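# Swap two hoses into the ports matching their grip colors

## Task

The two hoses begin plugged into each other's ports; move them so that each hose ends up latched in the port whose color matches its grip.

## Robot and tools

Robot and frame. There are two arms, left_arm and right_arm, each with a two-finger parallel gripper and a wrist camera. Everything is expressed in the scene frame. Its origin sits at table-top height, halfway between the nominal arm bases. +x points out over the table and +z points up. left_arm is on the +y side; image left and right do not follow the arm names. Calibrated bases: left_arm at (-0.031, +0.371, +0.002) m and right_arm at (-0.028, -0.357, +0.001) m. A camera stand is fixed behind the arms. On each gripper the fingers extend along its +z axis and close along its y axis. end_effector_position is the point between the pads, roughly 1 cm short of the fingertips. Reported positions and orientations can be off by a few centimetres, more so at long reach.

execute_actions(actions, cameras). actions is a list of actions. Each action is a table of at most 15 rows, and each row is one control step of 1/30 s. A table with fewer rows repeats its final row until step 15. Every row holds 14 numbers in [-1, 1]: dx, dy, dz, rx, ry, rz, opening for left_arm, followed by the same seven for right_arm. Both arms must always be filled in. dx to rz are offsets, not poses. They are measured along the scene axes from that arm's Hand target as it stood when the action began, and every row refers back to that same start, not to the row before it. Sending an identical offset in a later action therefore moves the arm further. Scale: 1.0 equals 0.6 m or 180 degrees. rx, ry, rz form one rotation vector, applied about the Hand target position. A translation longer than 1.0 may be shortened along its own direction. opening is absolute: +1 is fully open (0.094 m) and -1 is closed. To keep an arm still, send zeros for its six pose numbers and repeat its current opening; a 0 in the opening slot is a real half-open command. cameras lists camera names, or ["all"], or []. An empty actions list returns the state plus images.

move(target, speed, blend, opening_speed, grip_force, blocking, cameras). target is either a single 14-number row laid out as above, or a list of up to 15 such rows. Every row is an offset from the Hand targets at the start of the move, so rows do not chain. The grippers follow straight paths that all finish together, within a 10 s cap. speed is the top path speed in m/s, from 0.002 to 2.9, default 0.25; turns are capped at twice that value in rad/s. blend is a corner radius in m, where 0 means stopping at each row. opening_speed is the rate of finger motion per second on the -1 to +1 scale, at least 0.2. grip_force is the force per finger pad in N, 10 to 50. It stays set until changed, and below 50 the fingers close slowly. blocking=false returns after about 0.5 s while the motion continues. Paths do not avoid obstacles or the other arm. Fast moves overshoot and stray, and paths near an arm's own base can whip its elbow round. The result adds a move: line giving the ending (done, off_target, moving, held, fault) and any limits (paced = pose clipped, held = steps withheld).

Other tools. wait(seconds) runs the scene from 0 to 3600 s without new commands, and a running move keeps going. stop() brakes a running move. zoom_image(camera, region) enlarges a region [x0, y0, x1, y1] (at most 504 by 504 pixels) of the newest image from cam_high, cam_low, cam_left_wrist or cam_right_wrist. All images are 896x504, and a calibration is provided for each camera. Wrist camera poses are updated in results that include images. read_manual(section) returns only the "licences" text. finished_scene(scene) ends the current scene, numbered by its integer, and cannot be undone. The hoses must remain latched without the robot holding them.

Reading results. Hand target is the last commanded pose after clipping, and the next offsets start from it. The gripper often stops short of it, because friction and gravity sag the arm and tilt the hand. Compare end_effector_position and end_effector_quat_wxyz with your goal after each move, and send the missing distance or rotation as a new offset. Each control step clips the commanded orientation to within 40 degrees of the measured one. grip_measured is the opening on the command scale. Empty, it can read up to 2.5 mm too wide; on a firmly held part it reads somewhat narrower than the part. The last Joint positions value per arm is the opening in metres. Tool commands shows the current gripper commands. Joint torques are noisy and offset; joints 1 to 3 wrap at ±28 N m. A velocity line marked within noise means that arm is at rest. Calls that run actions also list intermediate end_effector_position readings.

Heat. Holding loads, staying stretched out or pushing against something unreachable heats the motors. A MOTOR HOT line appears at 75 °C. At 90 °C a fault folds that arm away for the rest of the scene, and at 100 °C it collapses.

Avoid. Do not drop a hose, release it while it is moving, or let anything leave the table. Do not slam into the table, fixtures or ports, and do not push hard; a blocked arm keeps pressing until you command its target back past the gripper. Keep the two arms, grippers and wrist cameras apart, and never close one gripper on the other arm's fingers. Avoid loading a wrist camera cable, and avoid arm stops. Loose objects may sometimes get a brief push from outside.

Each tool is called after "Call:" as name(argument=value, ...), one argument or row to a line, values as JSON.

## Session

Call:
execute_actions(
  actions=[],
)

Scene clock: 0.00 s.
left_arm: end_effector_position=(+0.3652, +0.3845, +0.0962) grip_measured=+1.000 end_effector_quat_wxyz=(+0.597, -0.010, +0.800, +0.068) | right_arm: end_effector_position=(+0.3697, -0.3753, +0.0897) grip_measured=+1.000 end_effector_quat_wxyz=(+0.551, +0.005, +0.833, -0.057)
Joint positions: left_arm=[-0.044 1.59 0.339 0.964 -0.152 0.056 0.094] | right_arm=[0.014 1.522 0.412 0.712 0.097 -0.056 0.094]
Joint velocities: within noise
Joint torques (N m): no reading
Motor temperatures (°C): left_arm=[31 37 38 36 28 27 29] | right_arm=[26 32 36 33 27 27 24]
Heat: left arm: 38 °C; right arm: 36 °C.
Hand target: left_arm +0.3688, +0.3844, +0.1065; +0.609, -0.012, +0.790, +0.067 | right_arm +0.3715, -0.3753, +0.0939; +0.555, +0.006, +0.830, -0.057
Tool commands: left_gripper/opening=+1.0 right_gripper/opening=+1.0

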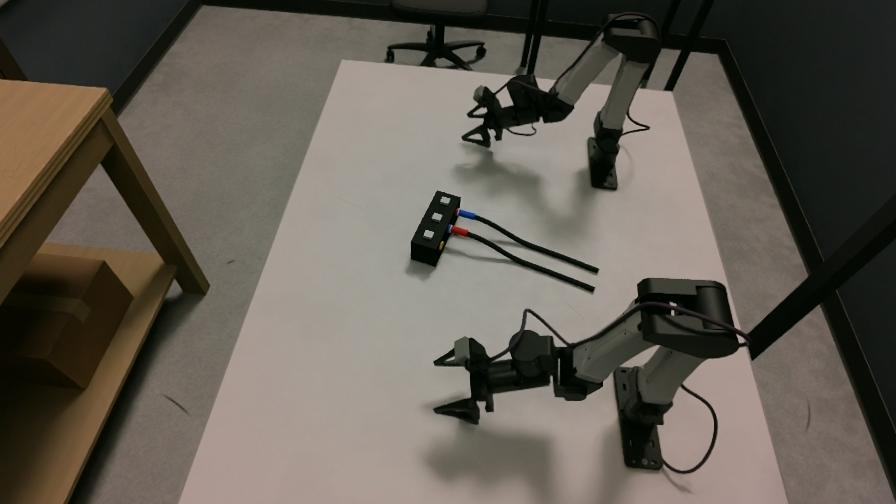

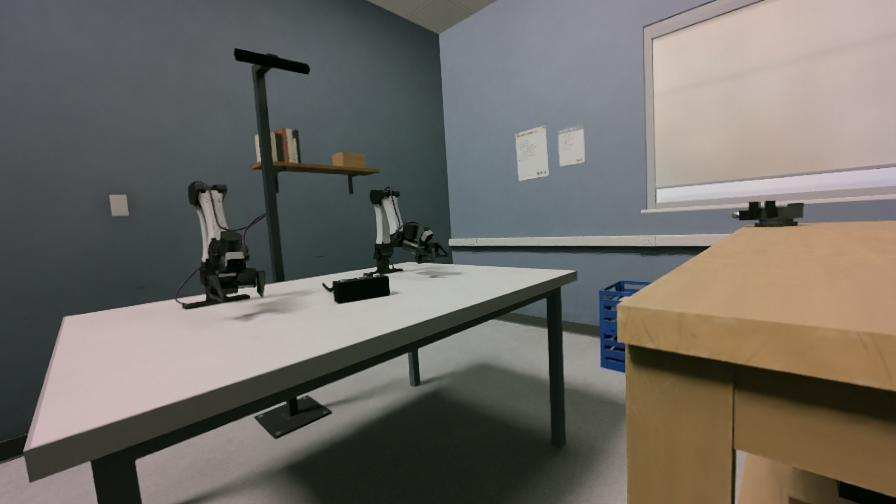

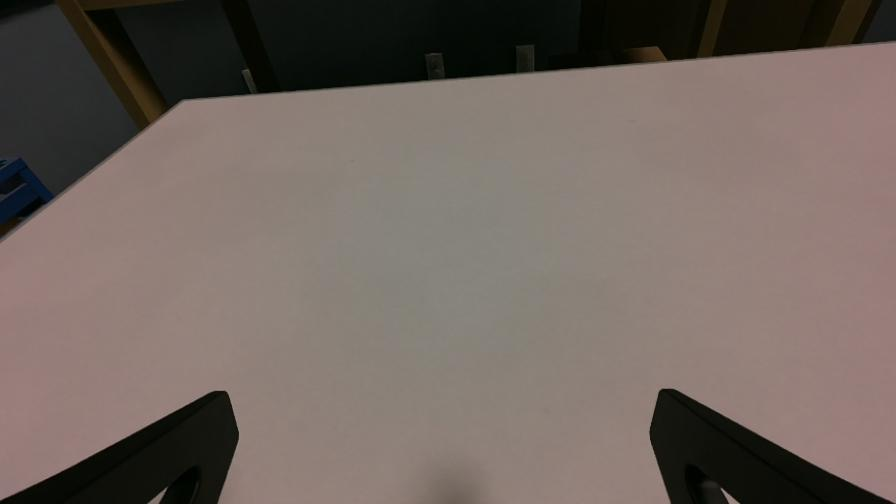

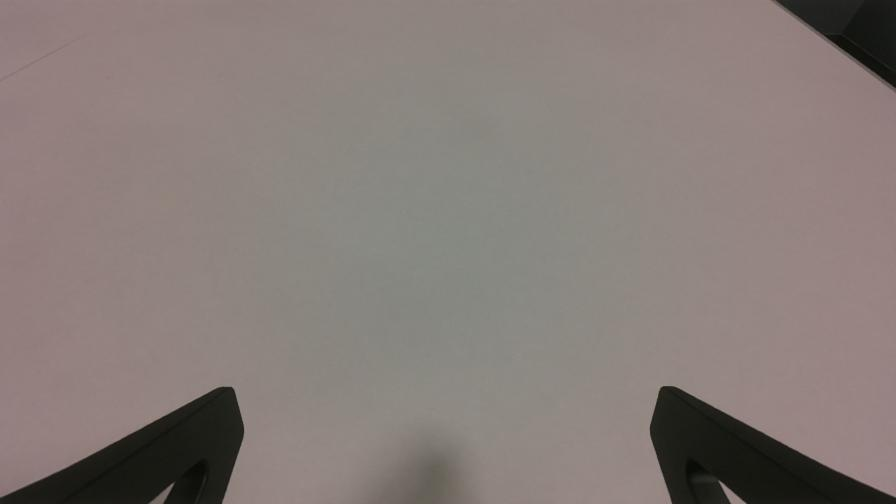

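Call:
zoom_image(
  camera="cam_high",
  region=[400, 170, 620, 300],
)

Call:
zoom_image(
  camera="cam_high",
  region=[405, 185, 485, 270],
)

Call:
zoom_image(
  camera="cam_low",
  region=[310, 260, 410, 310],
)

Scaled by 2.291.

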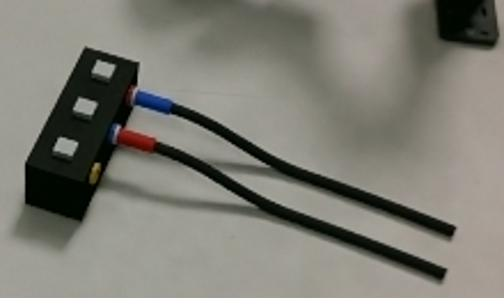

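Scaled by 5.929.

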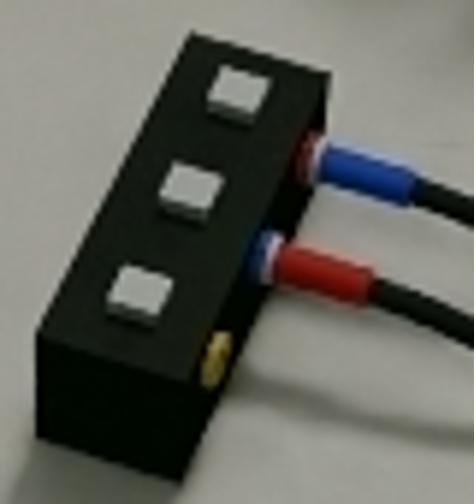

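Scaled by 5.040.

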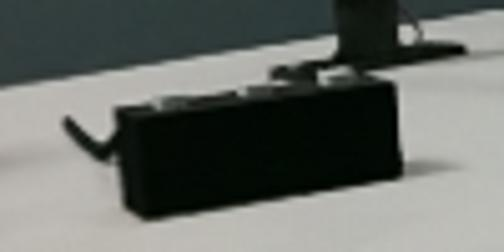

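Call:
move(
  target=[-0.131,-0.724,0.045,-0.0177,0.1717,-0.0942,1,0.081,0.24,0.09,0.0396,0.2223,0.3733,-1],
  speed=0.4,
  cameras=["all"],
)

Scene clock: 51.30 s.
left_arm: end_effector_position=(+0.2868, -0.0419, +0.1235) grip_measured=+1.000 end_effector_quat_wxyz=(+0.374, +0.116, +0.920, -0.027) | right_arm: end_effector_position=(+0.4186, -0.2367, +0.1475) grip_measured=-0.989 end_effector_quat_wxyz=(+0.192, -0.425, +0.835, +0.293)
Joint positions: left_arm=[-1.111 2.081 1.707 -0.656 -0.577 -0.685 0.094] | right_arm=[0.034 2.197 2.051 -1.317 -0.709 -0.887 0.001]
Joint torques (N m): left_arm=[0.53 -10.04 8.46 1.29 -0.18 -0.11] | right_arm=[0.51 -9.87 8.84 0.43 -0.59 -0.2]
Motor temperatures (°C): left_arm=[31 41 39 42 28 27 29] | right_arm=[26 35 38 36 26 27 24]
Heat: left arm: 42 °C; right arm: 38 °C.
Hand target: left_arm +0.2902, -0.0500, +0.1335; +0.380, +0.105, +0.918, -0.043 | right_arm +0.4201, -0.2313, +0.1479; +0.193, -0.431, +0.828, +0.303
Off the commanded pose: left_arm 0.013 m, 2 deg | right_arm 0.006 m, 2 deg.
move: off_target (left_arm)
cam_left_wrist: T_world_to_cam=[[-0.23981, -0.97045, -0.02667, 0.02918], [-0.91188, 0.23459, -0.33681, 0.35115], [0.33312, -0.05645, -0.94119, 0.10605]] pos_world=[0.29187, -0.04807, 0.21887]
cam_right_wrist: T_world_to_cam=[[0.82359, -0.46535, -0.32427, -0.4058], [-0.543, -0.81208, -0.21374, 0.10482], [-0.16387, 0.35211, -0.9215, 0.37672]] pos_world=[0.45286, -0.23636, 0.23797]

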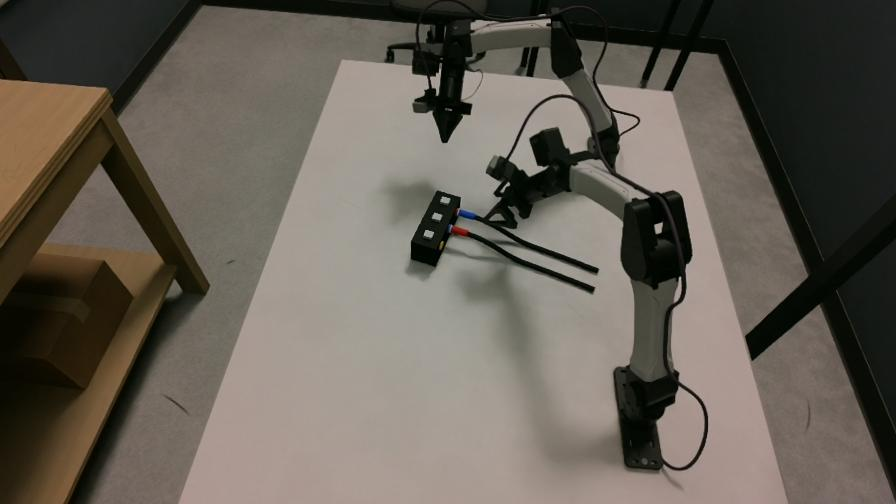

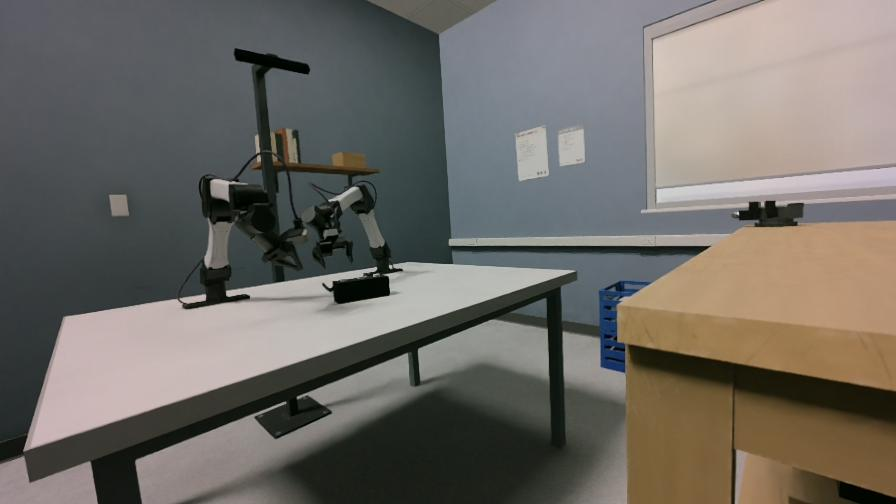

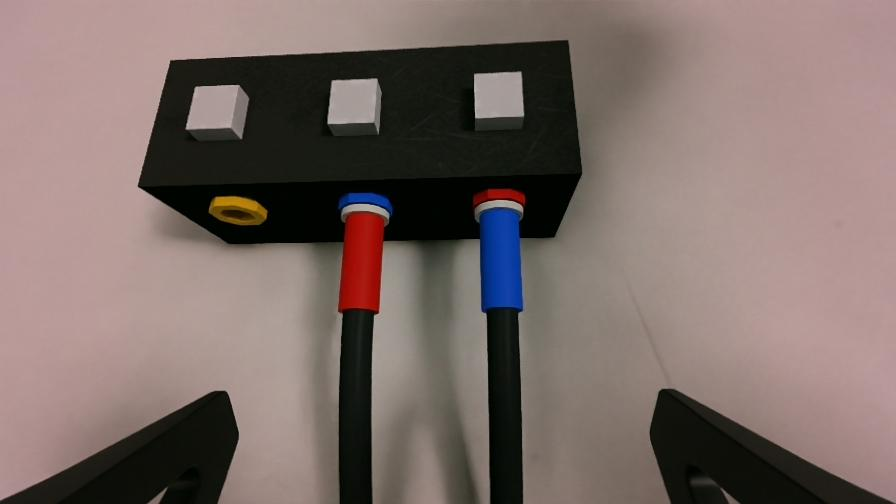

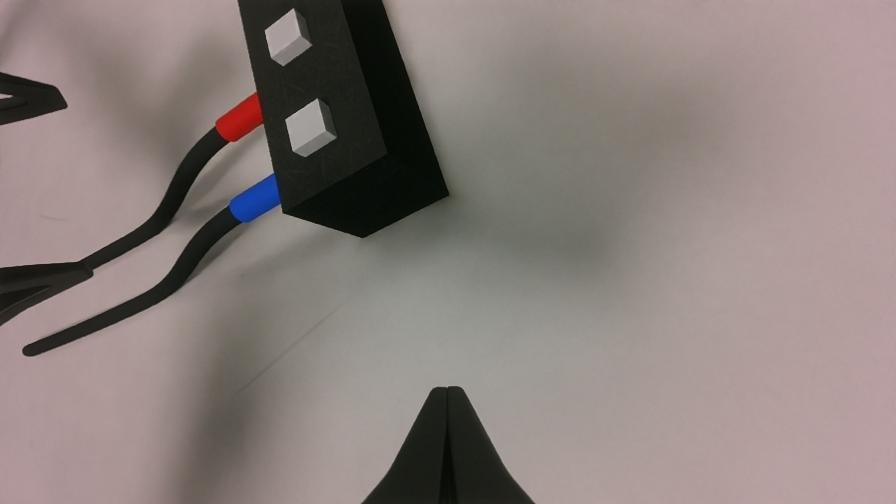

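Call:
move(
  target=[0.0963,-0.065,-0.064,0,0,-0.014,0.28,-0.055,0.27,-0.075,0,0,0,-1],
  speed=0.2,
  cameras=["cam_high","cam_left_wrist","cam_right_wrist"],
)

Scene clock: 64.87 s.
left_arm: end_effector_position=(+0.3402, -0.0831, +0.0923) grip_measured=+0.282 end_effector_quat_wxyz=(+0.377, +0.124, +0.917, -0.040) | right_arm: end_effector_position=(+0.3881, -0.0725, +0.0952) grip_measured=-0.989 end_effector_quat_wxyz=(+0.178, -0.423, +0.831, +0.314)
Joint positions: left_arm=[-1.047 2.33 1.973 -0.61 -0.524 -0.6 0.06] | right_arm=[0.406 2.167 1.767 -0.808 -0.658 -0.431 0.001]
Joint torques (N m): left_arm=[1.57 -10.93 8.18 1.48 0.01 0.16] | right_arm=[1.16 -14.5 5 1.4 -0.07 -0.03]
Motor temperatures (°C): left_arm=[31 47 40 40 28 27 29] | right_arm=[26 38 41 34 26 27 25]
Heat: left arm: 47 °C; right arm: 41 °C.
Hand target: left_arm +0.3480, -0.0890, +0.0951; +0.379, +0.125, +0.915, -0.052 | right_arm +0.3871, -0.0693, +0.1029; +0.193, -0.431, +0.828, +0.302
Off the commanded pose: left_arm 0.010 m, 1 deg | right_arm 0.008 m, 2 deg.
move: done
cam_left_wrist: T_world_to_cam=[[-0.26468, -0.96429, -0.00903, 0.00836], [-0.90445, 0.25148, -0.34456, 0.3985], [0.33452, -0.08303, -0.93872, 0.05367]] pos_world=[0.34469, -0.0877, 0.18776]
cam_right_wrist: T_world_to_cam=[[0.81674, -0.44288, -0.36985, -0.31263], [-0.53813, -0.81595, -0.2113, 0.20811], [-0.2082, 0.3716, -0.90475, 0.2827]] pos_world=[0.42619, -0.0737, 0.18412]

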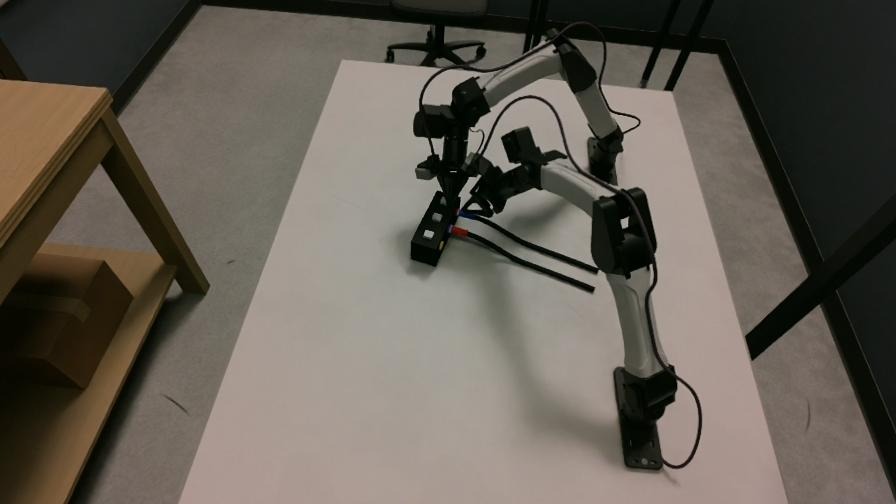

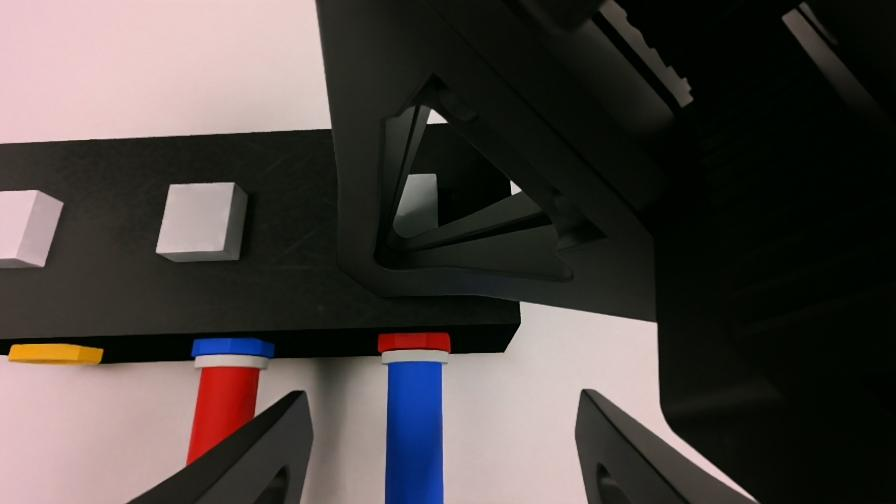

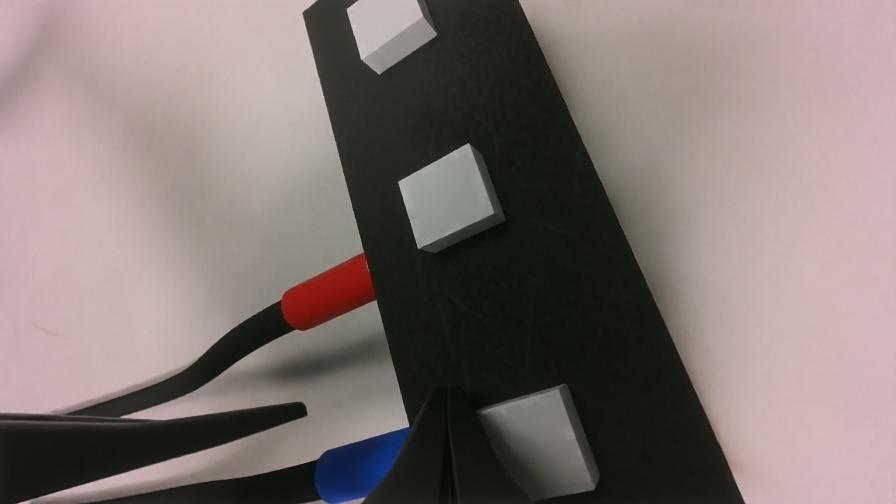

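Call:
move(
  target=[0,0.0117,-0.05,0,0,0,0.28,0.0117,-0.025,0,0,0,0,-1],
  speed=0.15,
  cameras=["cam_left_wrist","cam_right_wrist"],
)

Scene clock: 90.10 s.
left_arm: end_effector_position=(+0.3483, -0.0947, +0.0897) grip_measured=+0.282 end_effector_quat_wxyz=(+0.408, +0.110, +0.904, -0.071) | right_arm: end_effector_position=(+0.3899, -0.0763, +0.0964) grip_measured=-0.989 end_effector_quat_wxyz=(+0.178, -0.419, +0.831, +0.319)
Joint positions: left_arm=[-1.048 2.329 1.903 -0.443 -0.535 -0.594 0.06] | right_arm=[0.394 2.167 1.767 -0.811 -0.671 -0.433 0.001]
Joint torques (N m): left_arm=[2.39 -11.21 3.84 1.19 0.22 0.15] | right_arm=[-1.13 -13.65 6.54 1.06 -0.06 -0.46]
Motor temperatures (°C): left_arm=[31 50 44 39 28 27 28] | right_arm=[26 51 39 34 26 27 25]
Heat: left arm: 50 °C; right arm: 51 °C.
Hand target: left_arm +0.3480, -0.0820, +0.0651; +0.379, +0.125, +0.915, -0.052 | right_arm +0.3941, -0.0843, +0.1029; +0.193, -0.431, +0.828, +0.303
Off the commanded pose: left_arm 0.028 m, 5 deg | right_arm 0.011 m, 3 deg.
move: off_target (left_arm, right_arm)
cam_left_wrist: T_world_to_cam=[[-0.26405, -0.96328, 0.04865, -0.00599], [-0.88243, 0.22091, -0.41535, 0.40368], [0.38935, -0.1526, -0.90836, 0.01912]] pos_world=[0.34719, -0.09203, 0.18533]
cam_right_wrist: T_world_to_cam=[[0.81185, -0.44368, -0.37955, -0.31256], [-0.54428, -0.81038, -0.2169, 0.20957], [-0.21135, 0.38266, -0.89939, 0.28709]] pos_world=[0.42849, -0.0787, 0.18503]

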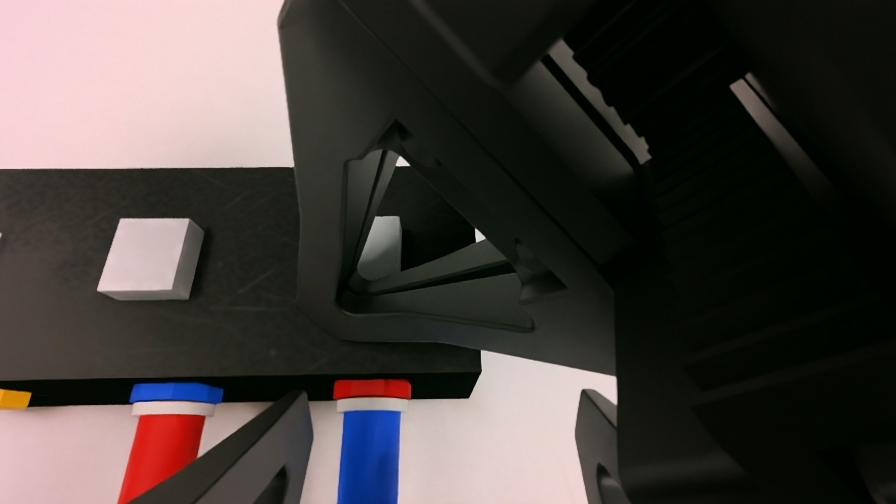

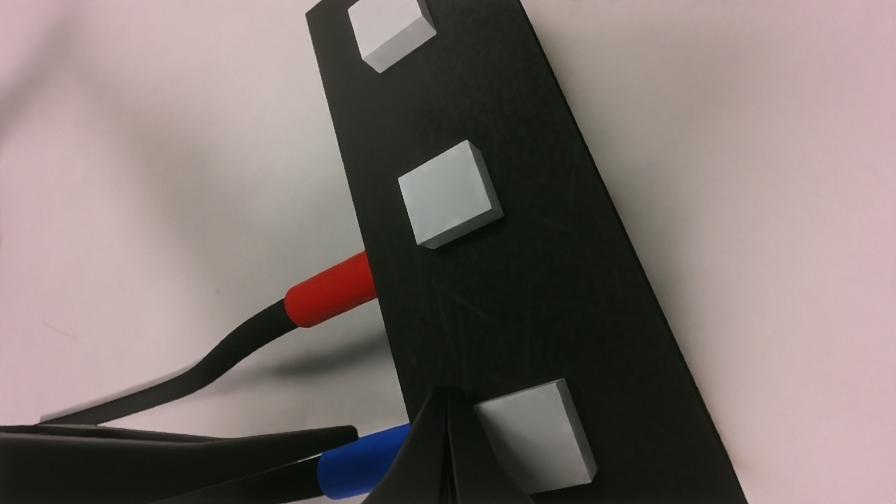

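Call:
move(
  target=[-0.01,-0.01,0.06,-0.016,-0.0647,0,0.28,0,-0.13,0.09,0.016,0.1856,-0.2064,-1],
  speed=0.2,
  cameras=["cam_left_wrist","cam_right_wrist"],
)

Scene clock: 105.20 s.
left_arm: end_effector_position=(+0.3428, -0.0839, +0.0681) grip_measured=+0.282 end_effector_quat_wxyz=(+0.450, +0.128, +0.883, -0.042) | right_arm: end_effector_position=(+0.3923, -0.1617, +0.1288) grip_measured=-0.989 end_effector_quat_wxyz=(+0.024, -0.039, +0.937, +0.345)
Joint positions: left_arm=[-1.071 2.304 1.715 -0.234 -0.632 -0.516 0.06] | right_arm=[0.213 2.125 1.863 -1.123 -0.685 0.178 0.001]
Joint torques (N m): left_arm=[-0.25 -16.42 4.96 1.72 -0.37 0.12] | right_arm=[-0.65 -15.12 9.06 0.59 -0.49 0.07]
Motor temperatures (°C): left_arm=[31 56 42 37 28 26 28] | right_arm=[26 55 40 33 26 27 25]
Heat: left arm: 56 °C; right arm: 55 °C.
Hand target: left_arm +0.3420, -0.0879, +0.1010; +0.473, +0.120, +0.871, -0.062 | right_arm +0.3941, -0.1624, +0.1569; +0.046, -0.041, +0.933, +0.356
Off the commanded pose: left_arm 0.033 m, 4 deg | right_arm 0.028 m, 3 deg.
move: off_target (left_arm, right_arm)
cam_left_wrist: T_world_to_cam=[[-0.27197, -0.96177, -0.03207, 0.01239], [-0.83443, 0.2523, -0.48998, 0.37874], [0.47934, -0.1065, -0.87114, -0.02623]] pos_world=[0.33197, -0.08643, 0.16312]
cam_right_wrist: T_world_to_cam=[[0.09279, -0.7585, -0.64503, -0.07474], [-0.91663, -0.31805, 0.24213, 0.31529], [-0.38881, 0.56879, -0.72478, 0.42679]] pos_world=[0.46189, -0.19917, 0.18477]

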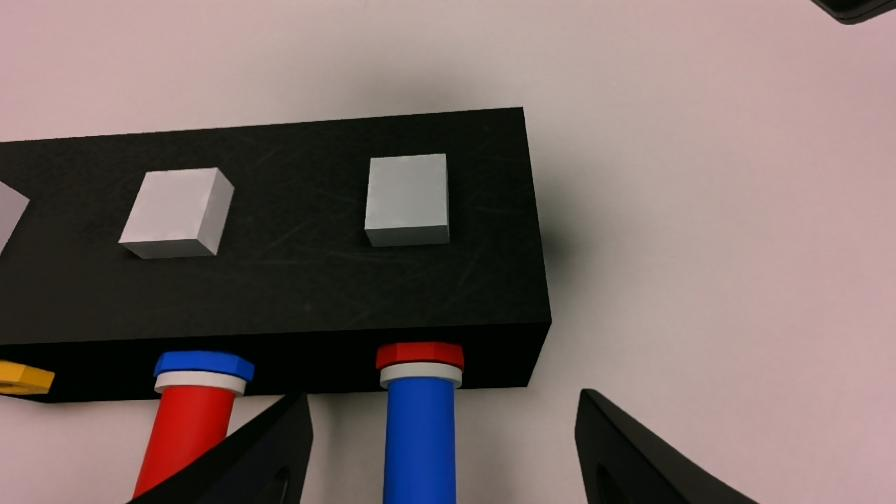

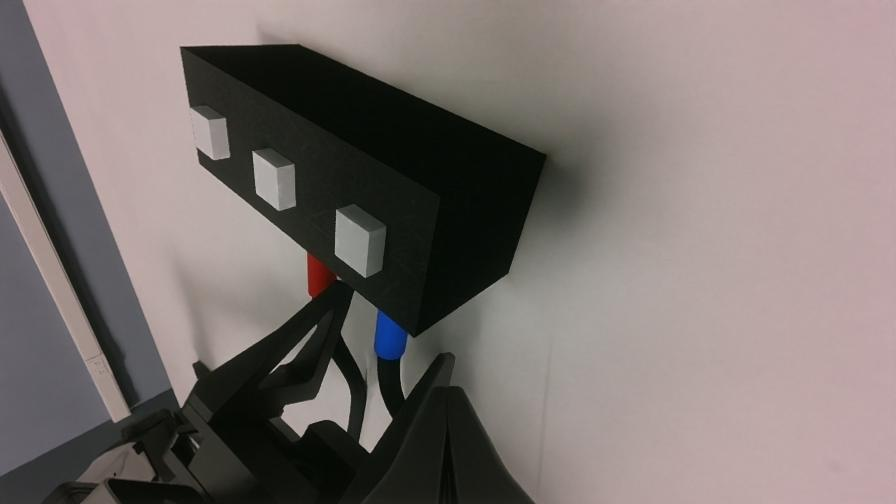

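Call:
move(
  target=[
    [-0.005,0.014,-0.013,0,0,0,0.28,0,0,0,0,0,0,-1],
    [-0.005,0.014,-0.013,0,0,0,-0.9,0,0,0,0,0,0,-1],
  ],
  speed=0.1,
  opening_speed=1.5,
  cameras=["cam_left_wrist","cam_right_wrist"],
)

Scene clock: 112.03 s.
left_arm: end_effector_position=(+0.3383, -0.0758, +0.0596) grip_measured=-0.674 end_effector_quat_wxyz=(+0.450, +0.129, +0.883, -0.041) | right_arm: end_effector_position=(+0.3922, -0.1617, +0.1288) grip_measured=-0.989 end_effector_quat_wxyz=(+0.024, -0.039, +0.937, +0.345)
Joint positions: left_arm=[-1.071 2.282 1.64 -0.181 -0.633 -0.513 0.015] | right_arm=[0.213 2.125 1.863 -1.123 -0.685 0.178 0.001]
Joint torques (N m): left_arm=[0.05 -16.28 5.03 1.71 -0.35 0.11] | right_arm=[-0.65 -15.12 9.05 0.58 -0.48 0.07]
Motor temperatures (°C): left_arm=[31 63 42 38 28 26 28] | right_arm=[26 55 40 32 26 27 25]
Heat: left arm: 63 °C; right arm: 55 °C.
Hand target: left_arm +0.3390, -0.0795, +0.0932; +0.473, +0.120, +0.871, -0.061 | right_arm +0.3941, -0.1623, +0.1569; +0.047, -0.041, +0.933, +0.356
Off the commanded pose: left_arm 0.034 m, 4 deg | right_arm 0.028 m, 3 deg.
move: off_target (left_arm); target 2's new opening was sent with left_arm's hand 0.034 m and 4 deg from that target
cam_left_wrist: T_world_to_cam=[[-0.27364, -0.9612, -0.03475, 0.01948], [-0.83344, 0.25499, -0.49027, 0.36867], [0.48011, -0.1052, -0.87088, -0.03078]] pos_world=[0.32738, -0.07852, 0.15462]
cam_right_wrist: T_world_to_cam=[[0.09216, -0.75857, -0.64504, -0.07445], [-0.91659, -0.31774, 0.24271, 0.31514], [-0.38907, 0.56886, -0.72458, 0.42685]] pos_world=[0.46179, -0.19917, 0.18477]

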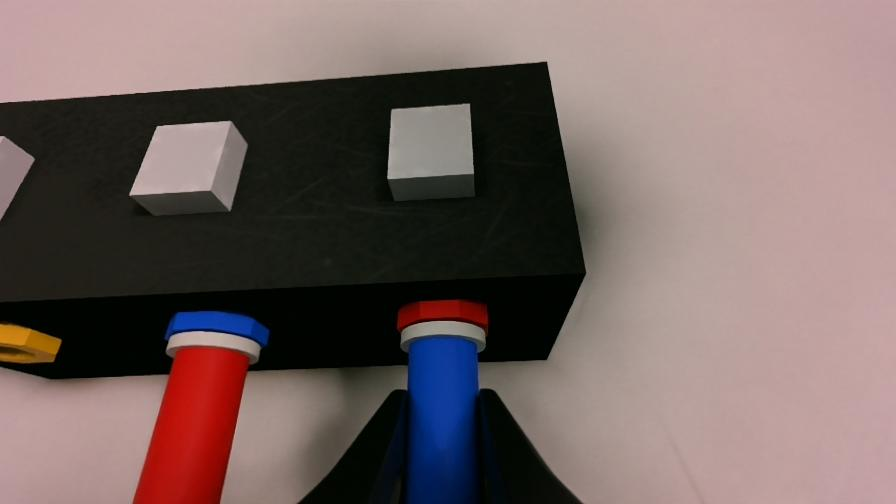

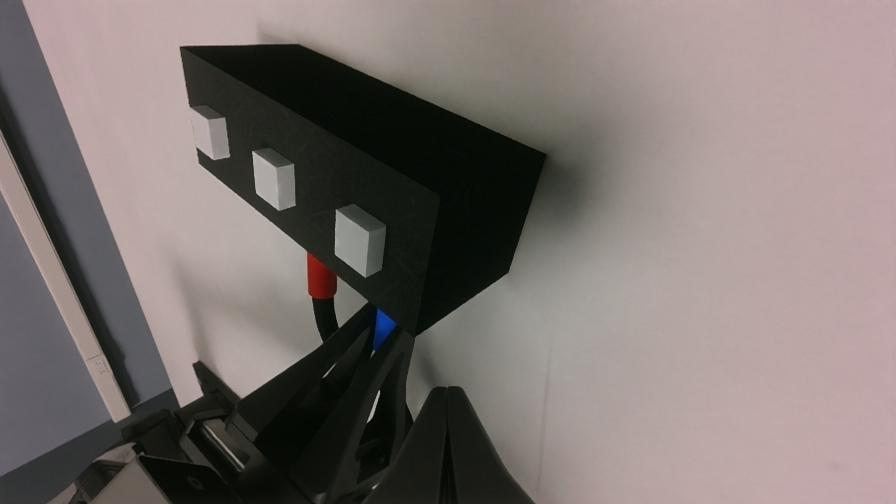

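Call:
move(
  target=[0,0,-0.045,0,0,0,-0.9,0,0,-0.02,0,0,0,-1],
  speed=0.2,
  cameras=["cam_high"],
)

Call:
zoom_image(
  camera="cam_high",
  region=[380, 0, 720, 260],
)

Scene clock: 118.03 s.
left_arm: end_effector_position=(+0.3412, -0.0735, +0.0575) grip_measured=-0.674 end_effector_quat_wxyz=(+0.467, +0.117, +0.875, -0.045) | right_arm: end_effector_position=(+0.3938, -0.1614, +0.1291) grip_measured=-0.989 end_effector_quat_wxyz=(+0.028, -0.040, +0.937, +0.346)
Joint positions: left_arm=[-1.071 2.282 1.599 -0.104 -0.659 -0.513 0.015] | right_arm=[0.213 2.125 1.863 -1.115 -0.685 0.178 0.001]
Joint torques (N m): left_arm=[-0.01 -13.07 4.63 1.81 -0.03 0.11] | right_arm=[-0.68 -14.95 5.18 0.98 -0.48 0.05]
Motor temperatures (°C): left_arm=[31 68 42 38 28 26 28] | right_arm=[26 56 40 32 26 27 25]
Heat: left arm: 68 °C; right arm: 56 °C.
Hand target: left_arm +0.3390, -0.0796, +0.0662; +0.473, +0.120, +0.871, -0.062 | right_arm +0.3941, -0.1623, +0.1449; +0.046, -0.041, +0.933, +0.356
Off the commanded pose: left_arm 0.011 m, 2 deg | right_arm 0.016 m, 2 deg.
move: off_target (left_arm, right_arm)

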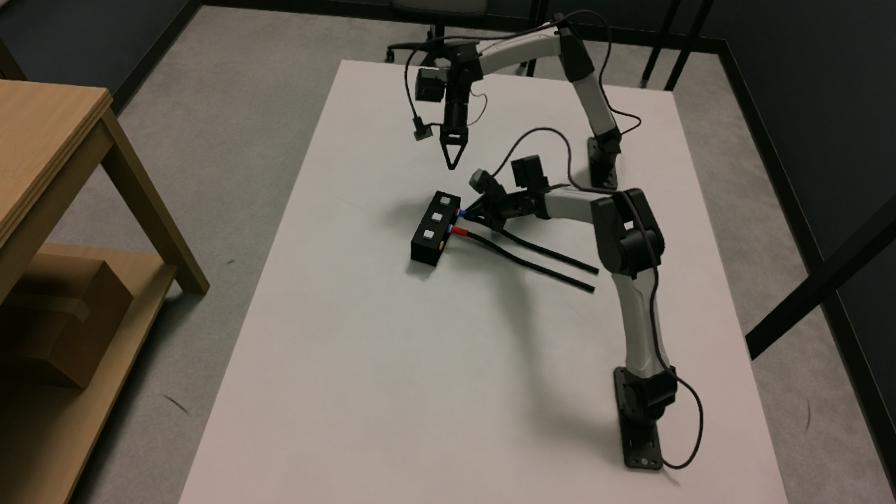

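Scaled by 1.482.

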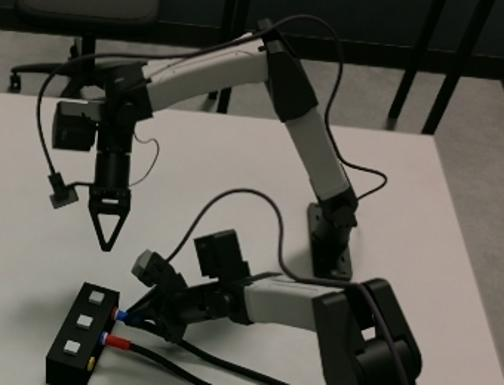

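Call:
move(
  target=[0,0,-0.03,0,0,0,-0.9,0.005,0.122,-0.062,0,0,0,-1],
  speed=0.2,
  cameras=["cam_left_wrist","cam_right_wrist"],
)

Scene clock: 122.77 s.
left_arm: end_effector_position=(+0.3410, -0.0738, +0.0568) grip_measured=-0.674 end_effector_quat_wxyz=(+0.477, +0.113, +0.871, -0.048) | right_arm: end_effector_position=(+0.3940, -0.0861, +0.1210) grip_measured=-0.989 end_effector_quat_wxyz=(+0.052, -0.051, +0.929, +0.362)
Joint positions: left_arm=[-1.075 2.282 1.576 -0.059 -0.673 -0.51 0.015] | right_arm=[0.374 2.131 1.807 -0.868 -0.663 0.376 0.001]
Joint torques (N m): left_arm=[0.38 -10.59 4.41 1.94 0.12 0.08] | right_arm=[-0.51 -9.92 5.5 1.36 -0.16 0.06]
Motor temperatures (°C): left_arm=[31 69 41 38 28 26 29] | right_arm=[26 56 40 32 26 27 25]
Heat: left arm: 69 °C; right arm: 56 °C.
Hand target: left_arm +0.3391, -0.0795, +0.0483; +0.473, +0.120, +0.871, -0.061 | right_arm +0.3971, -0.0891, +0.1078; +0.047, -0.041, +0.933, +0.356
Off the commanded pose: left_arm 0.011 m, 2 deg | right_arm 0.014 m, 2 deg.
move: off_target (left_arm, right_arm)
cam_left_wrist: T_world_to_cam=[[-0.25046, -0.968, -0.01554, 0.01263], [-0.8109, 0.21853, -0.54285, 0.36174], [0.52888, -0.12336, -0.83969, -0.05402]] pos_world=[0.32507, -0.07349, 0.15121]
cam_right_wrist: T_world_to_cam=[[0.1353, -0.73214, -0.66758, -0.03432], [-0.92698, -0.33145, 0.17563, 0.35375], [-0.34985, 0.59507, -0.72353, 0.36541]] pos_world=[0.46041, -0.12532, 0.17935]

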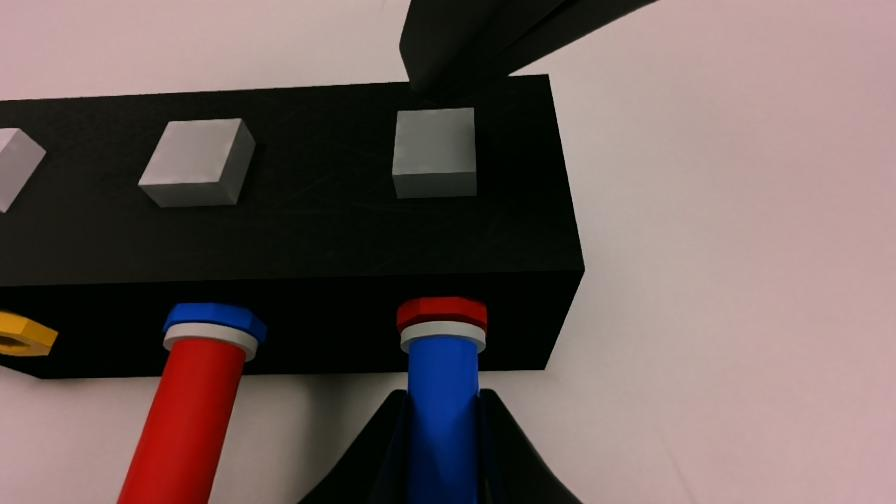

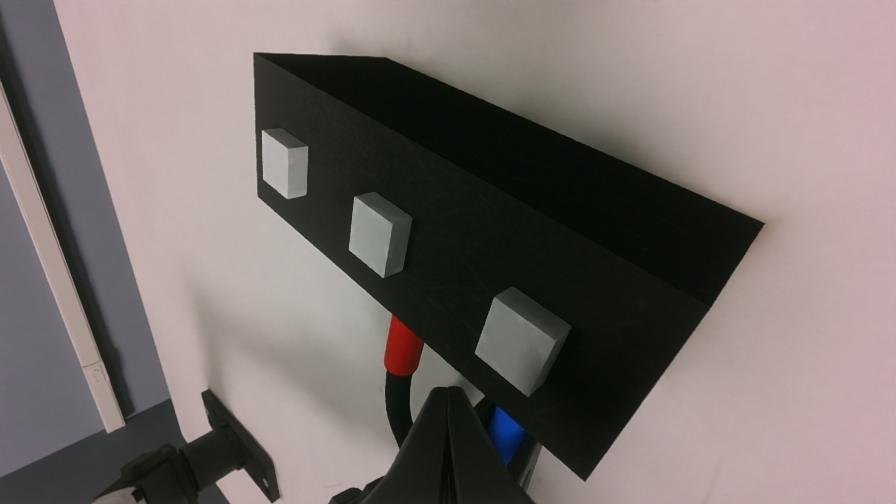

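Call:
move(
  target=[0,0,-0.0,0,0,0,-0.9,0.012,0,-0.03,0,0,0,-1],
  speed=0.1,
  cameras=["cam_left_wrist","cam_right_wrist"],
)

Scene clock: 131.53 s.
left_arm: end_effector_position=(+0.3410, -0.0738, +0.0568) grip_measured=-0.674 end_effector_quat_wxyz=(+0.477, +0.113, +0.871, -0.048) | right_arm: end_effector_position=(+0.4002, -0.0849, +0.1020) grip_measured=-0.989 end_effector_quat_wxyz=(+0.048, -0.049, +0.929, +0.362)
Joint positions: left_arm=[-1.075 2.282 1.576 -0.059 -0.673 -0.51 0.015] | right_arm=[0.371 2.171 1.795 -0.823 -0.666 0.377 0.001]
Joint torques (N m): left_arm=[0.38 -10.59 4.41 1.94 0.12 0.08] | right_arm=[-0.73 -10.11 5.81 1.36 -0.15 -0.02]
Motor temperatures (°C): left_arm=[31 67 41 38 28 26 29] | right_arm=[26 55 40 32 26 27 25]
Heat: left arm: 67 °C; right arm: 55 °C.
Hand target: left_arm +0.3391, -0.0795, +0.0483; +0.473, +0.120, +0.871, -0.061 | right_arm +0.4043, -0.0890, +0.0897; +0.046, -0.041, +0.933, +0.356
Off the commanded pose: left_arm 0.010 m, 2 deg | right_arm 0.014 m, 1 deg.
move: off_target (right_arm)
cam_left_wrist: T_world_to_cam=[[-0.25046, -0.968, -0.01554, 0.01263], [-0.8109, 0.21853, -0.54285, 0.36174], [0.52888, -0.12336, -0.83969, -0.05402]] pos_world=[0.32507, -0.07349, 0.15121]
cam_right_wrist: T_world_to_cam=[[0.1282, -0.73218, -0.66894, -0.04403], [-0.9264, -0.3292, 0.18279, 0.36247], [-0.35405, 0.59627, -0.72049, 0.35471]] pos_world=[0.46702, -0.12442, 0.15986]

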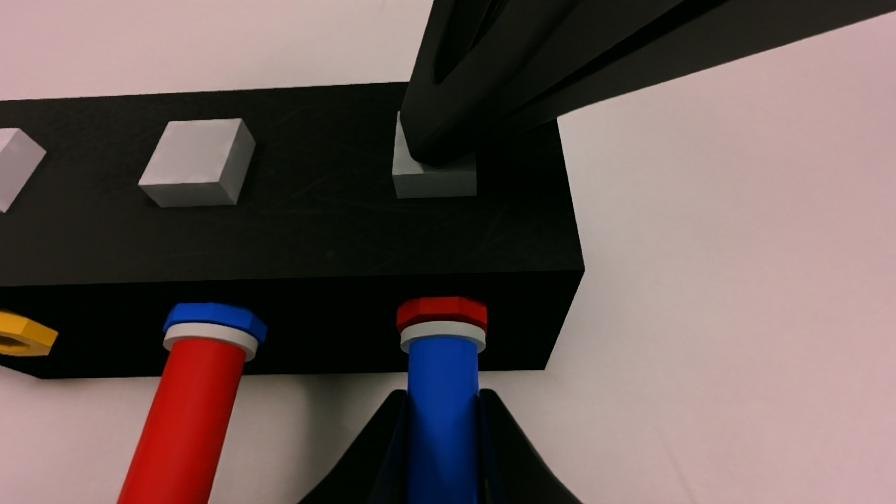

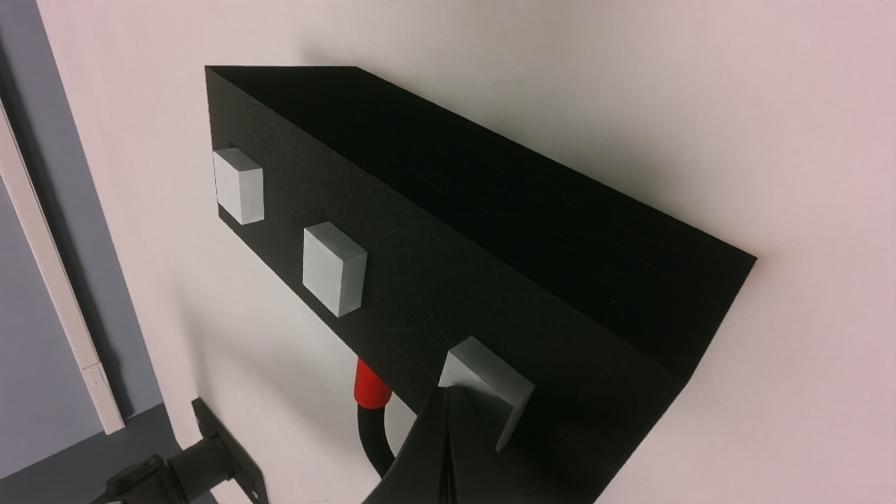

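Call:
move(
  target=[
    [0,0,0.01,0,0,0,-0.9,0.003,0,-0.05,0,0,0,-1],
    [-0.06,0.016,0.015,0,0,0,-0.9,0.003,0,-0.055,0,0,0,-1],
    [-0.11,0.028,0.04,0,0,0,-0.9,0.003,0,-0.055,0,0,0,-1],
  ],
  speed=0.12,
  cameras=["cam_left_wrist","cam_right_wrist"],
)

Scene clock: 138.50 s.
left_arm: end_effector_position=(+0.3337, -0.0752, +0.0586) grip_measured=-0.674 end_effector_quat_wxyz=(+0.508, +0.081, +0.850, -0.112) | right_arm: end_effector_position=(+0.4100, -0.0752, +0.0976) grip_measured=-0.989 end_effector_quat_wxyz=(+0.077, -0.067, +0.913, +0.395)
Joint positions: left_arm=[-1.084 2.243 1.412 0.21 -0.659 -0.535 0.015] | right_arm=[0.369 2.175 1.734 -0.672 -0.718 0.377 0.001]
Joint torques (N m): left_arm=[-8.42 -20.15 1.16 -0.19 -0.85 -0.19] | right_arm=[-0.64 -7.99 4.22 1.02 0.38 -0.06]
Motor temperatures (°C): left_arm=[31 68 41 38 28 26 29] | right_arm=[26 54 40 32 26 27 25]
Heat: left arm: 68 °C; right arm: 54 °C.
Hand target: left_arm +0.2729, -0.0627, +0.0722; +0.473, +0.120, +0.871, -0.061 | right_arm +0.4061, -0.0891, +0.0567; +0.046, -0.041, +0.933, +0.356
Off the commanded pose: left_arm 0.063 m, 9 deg | right_arm 0.043 m, 7 deg.
move: off_target (left_arm, right_arm)
cam_left_wrist: T_world_to_cam=[[-0.26016, -0.95852, 0.11645, 0.00562], [-0.77722, 0.13633, -0.61428, 0.34378], [0.57293, -0.25032, -0.78045, -0.07664]] pos_world=[0.31257, -0.06066, 0.15071]
cam_right_wrist: T_world_to_cam=[[0.18595, -0.67826, -0.71091, -0.05658], [-0.92915, -0.35668, 0.09727, 0.38289], [-0.31954, 0.64245, -0.69653, 0.33624]] pos_world=[0.47373, -0.11783, 0.15673]

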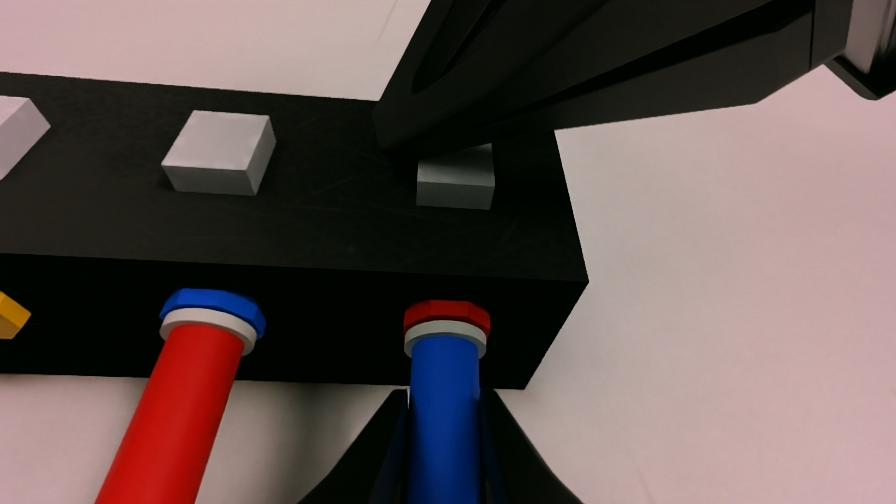

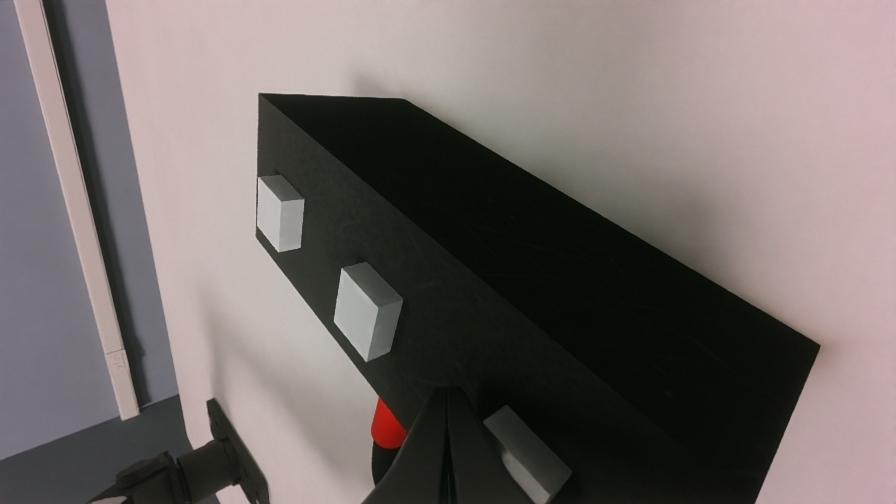

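Call:
move(
  target=[0.107,-0.028,-0.028,0,0,0,-0.9,-0.003,0.007,0.11,-0.138,0.012,0,-1],
  speed=0.2,
  cameras=["cam_left_wrist","cam_right_wrist"],
)

Scene clock: 147.57 s.
left_arm: end_effector_position=(+0.3379, -0.0755, +0.0608) grip_measured=-0.674 end_effector_quat_wxyz=(+0.482, +0.108, +0.867, -0.067) | right_arm: end_effector_position=(+0.4051, -0.0851, +0.1275) grip_measured=-0.989 end_effector_quat_wxyz=(+0.026, -0.047, +0.986, +0.156)
Joint positions: left_arm=[-1.078 2.26 1.538 -0.008 -0.659 -0.516 0.015] | right_arm=[0.491 2.491 2.619 -1.518 -0.262 0.4 0.001]
Joint torques (N m): left_arm=[0.36 -10.06 7.49 1.35 -0.04 0.13] | right_arm=[0.34 -11.37 8.58 0.56 0.04 0.1]
Motor temperatures (°C): left_arm=[32 79 40 36 28 26 29] | right_arm=[26 52 40 32 26 27 25]
Heat: left arm: 79 °C; right arm: 52 °C. Fold the left arm in close to its base, or ease its load, before you think long.
Hand target: left_arm +0.3373, -0.0795, +0.0556; +0.473, +0.120, +0.871, -0.062 | right_arm +0.4043, -0.0849, +0.1226; +0.019, -0.043, +0.988, +0.147
Off the commanded pose: left_arm 0.007 m, 2 deg | right_arm 0.005 m, 1 deg.
MOTOR HOT: joint 2 (shoulder) of the left arm reports 79 °C; the controller's stop level is 90 °C. To cool a motor, set the load down, stop pushing, or move to a pose that needs little force.
move: done
cam_left_wrist: T_world_to_cam=[[-0.26021, -0.96534, 0.02025, 0.01145], [-0.8049, 0.20528, -0.55678, 0.35949], [0.53332, -0.16118, -0.83042, -0.05409]] pos_world=[0.32118, -0.07146, 0.155]
cam_right_wrist: T_world_to_cam=[[0.10427, -0.94664, -0.30495, -0.08259], [-0.9227, -0.2065, 0.32554, 0.35299], [-0.37114, 0.24744, -0.895, 0.37437]] pos_world=[0.47326, -0.09793, 0.19496]

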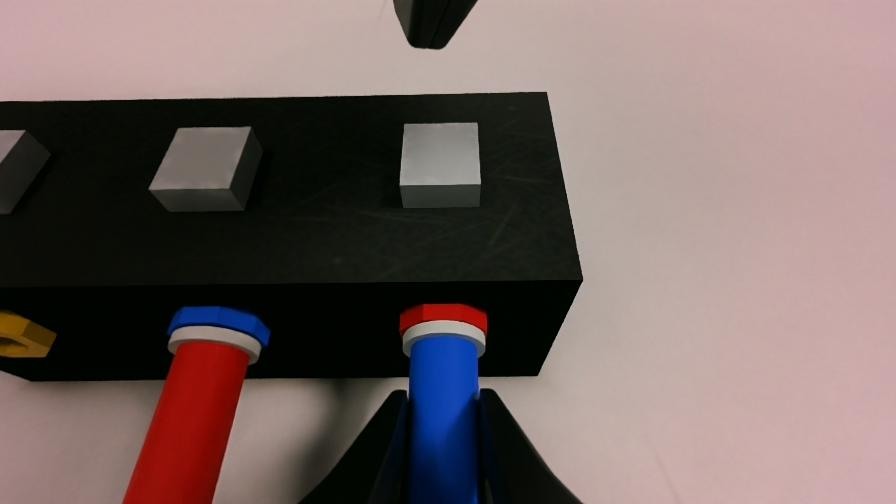

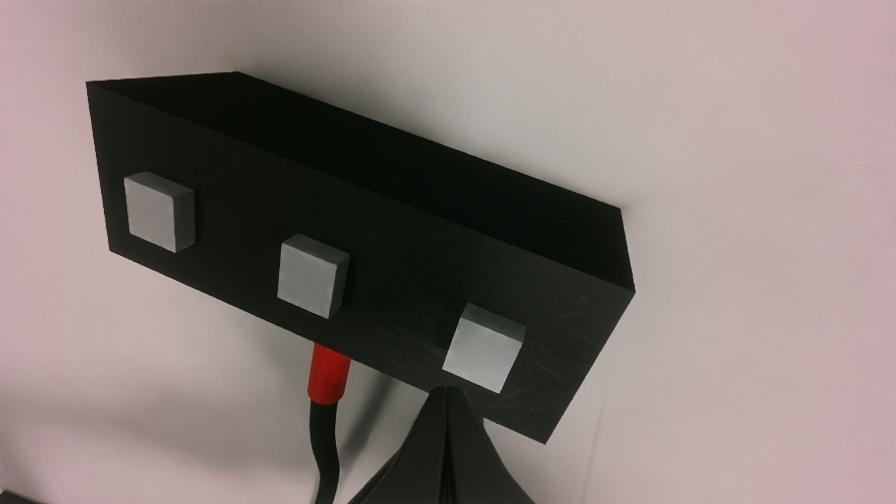

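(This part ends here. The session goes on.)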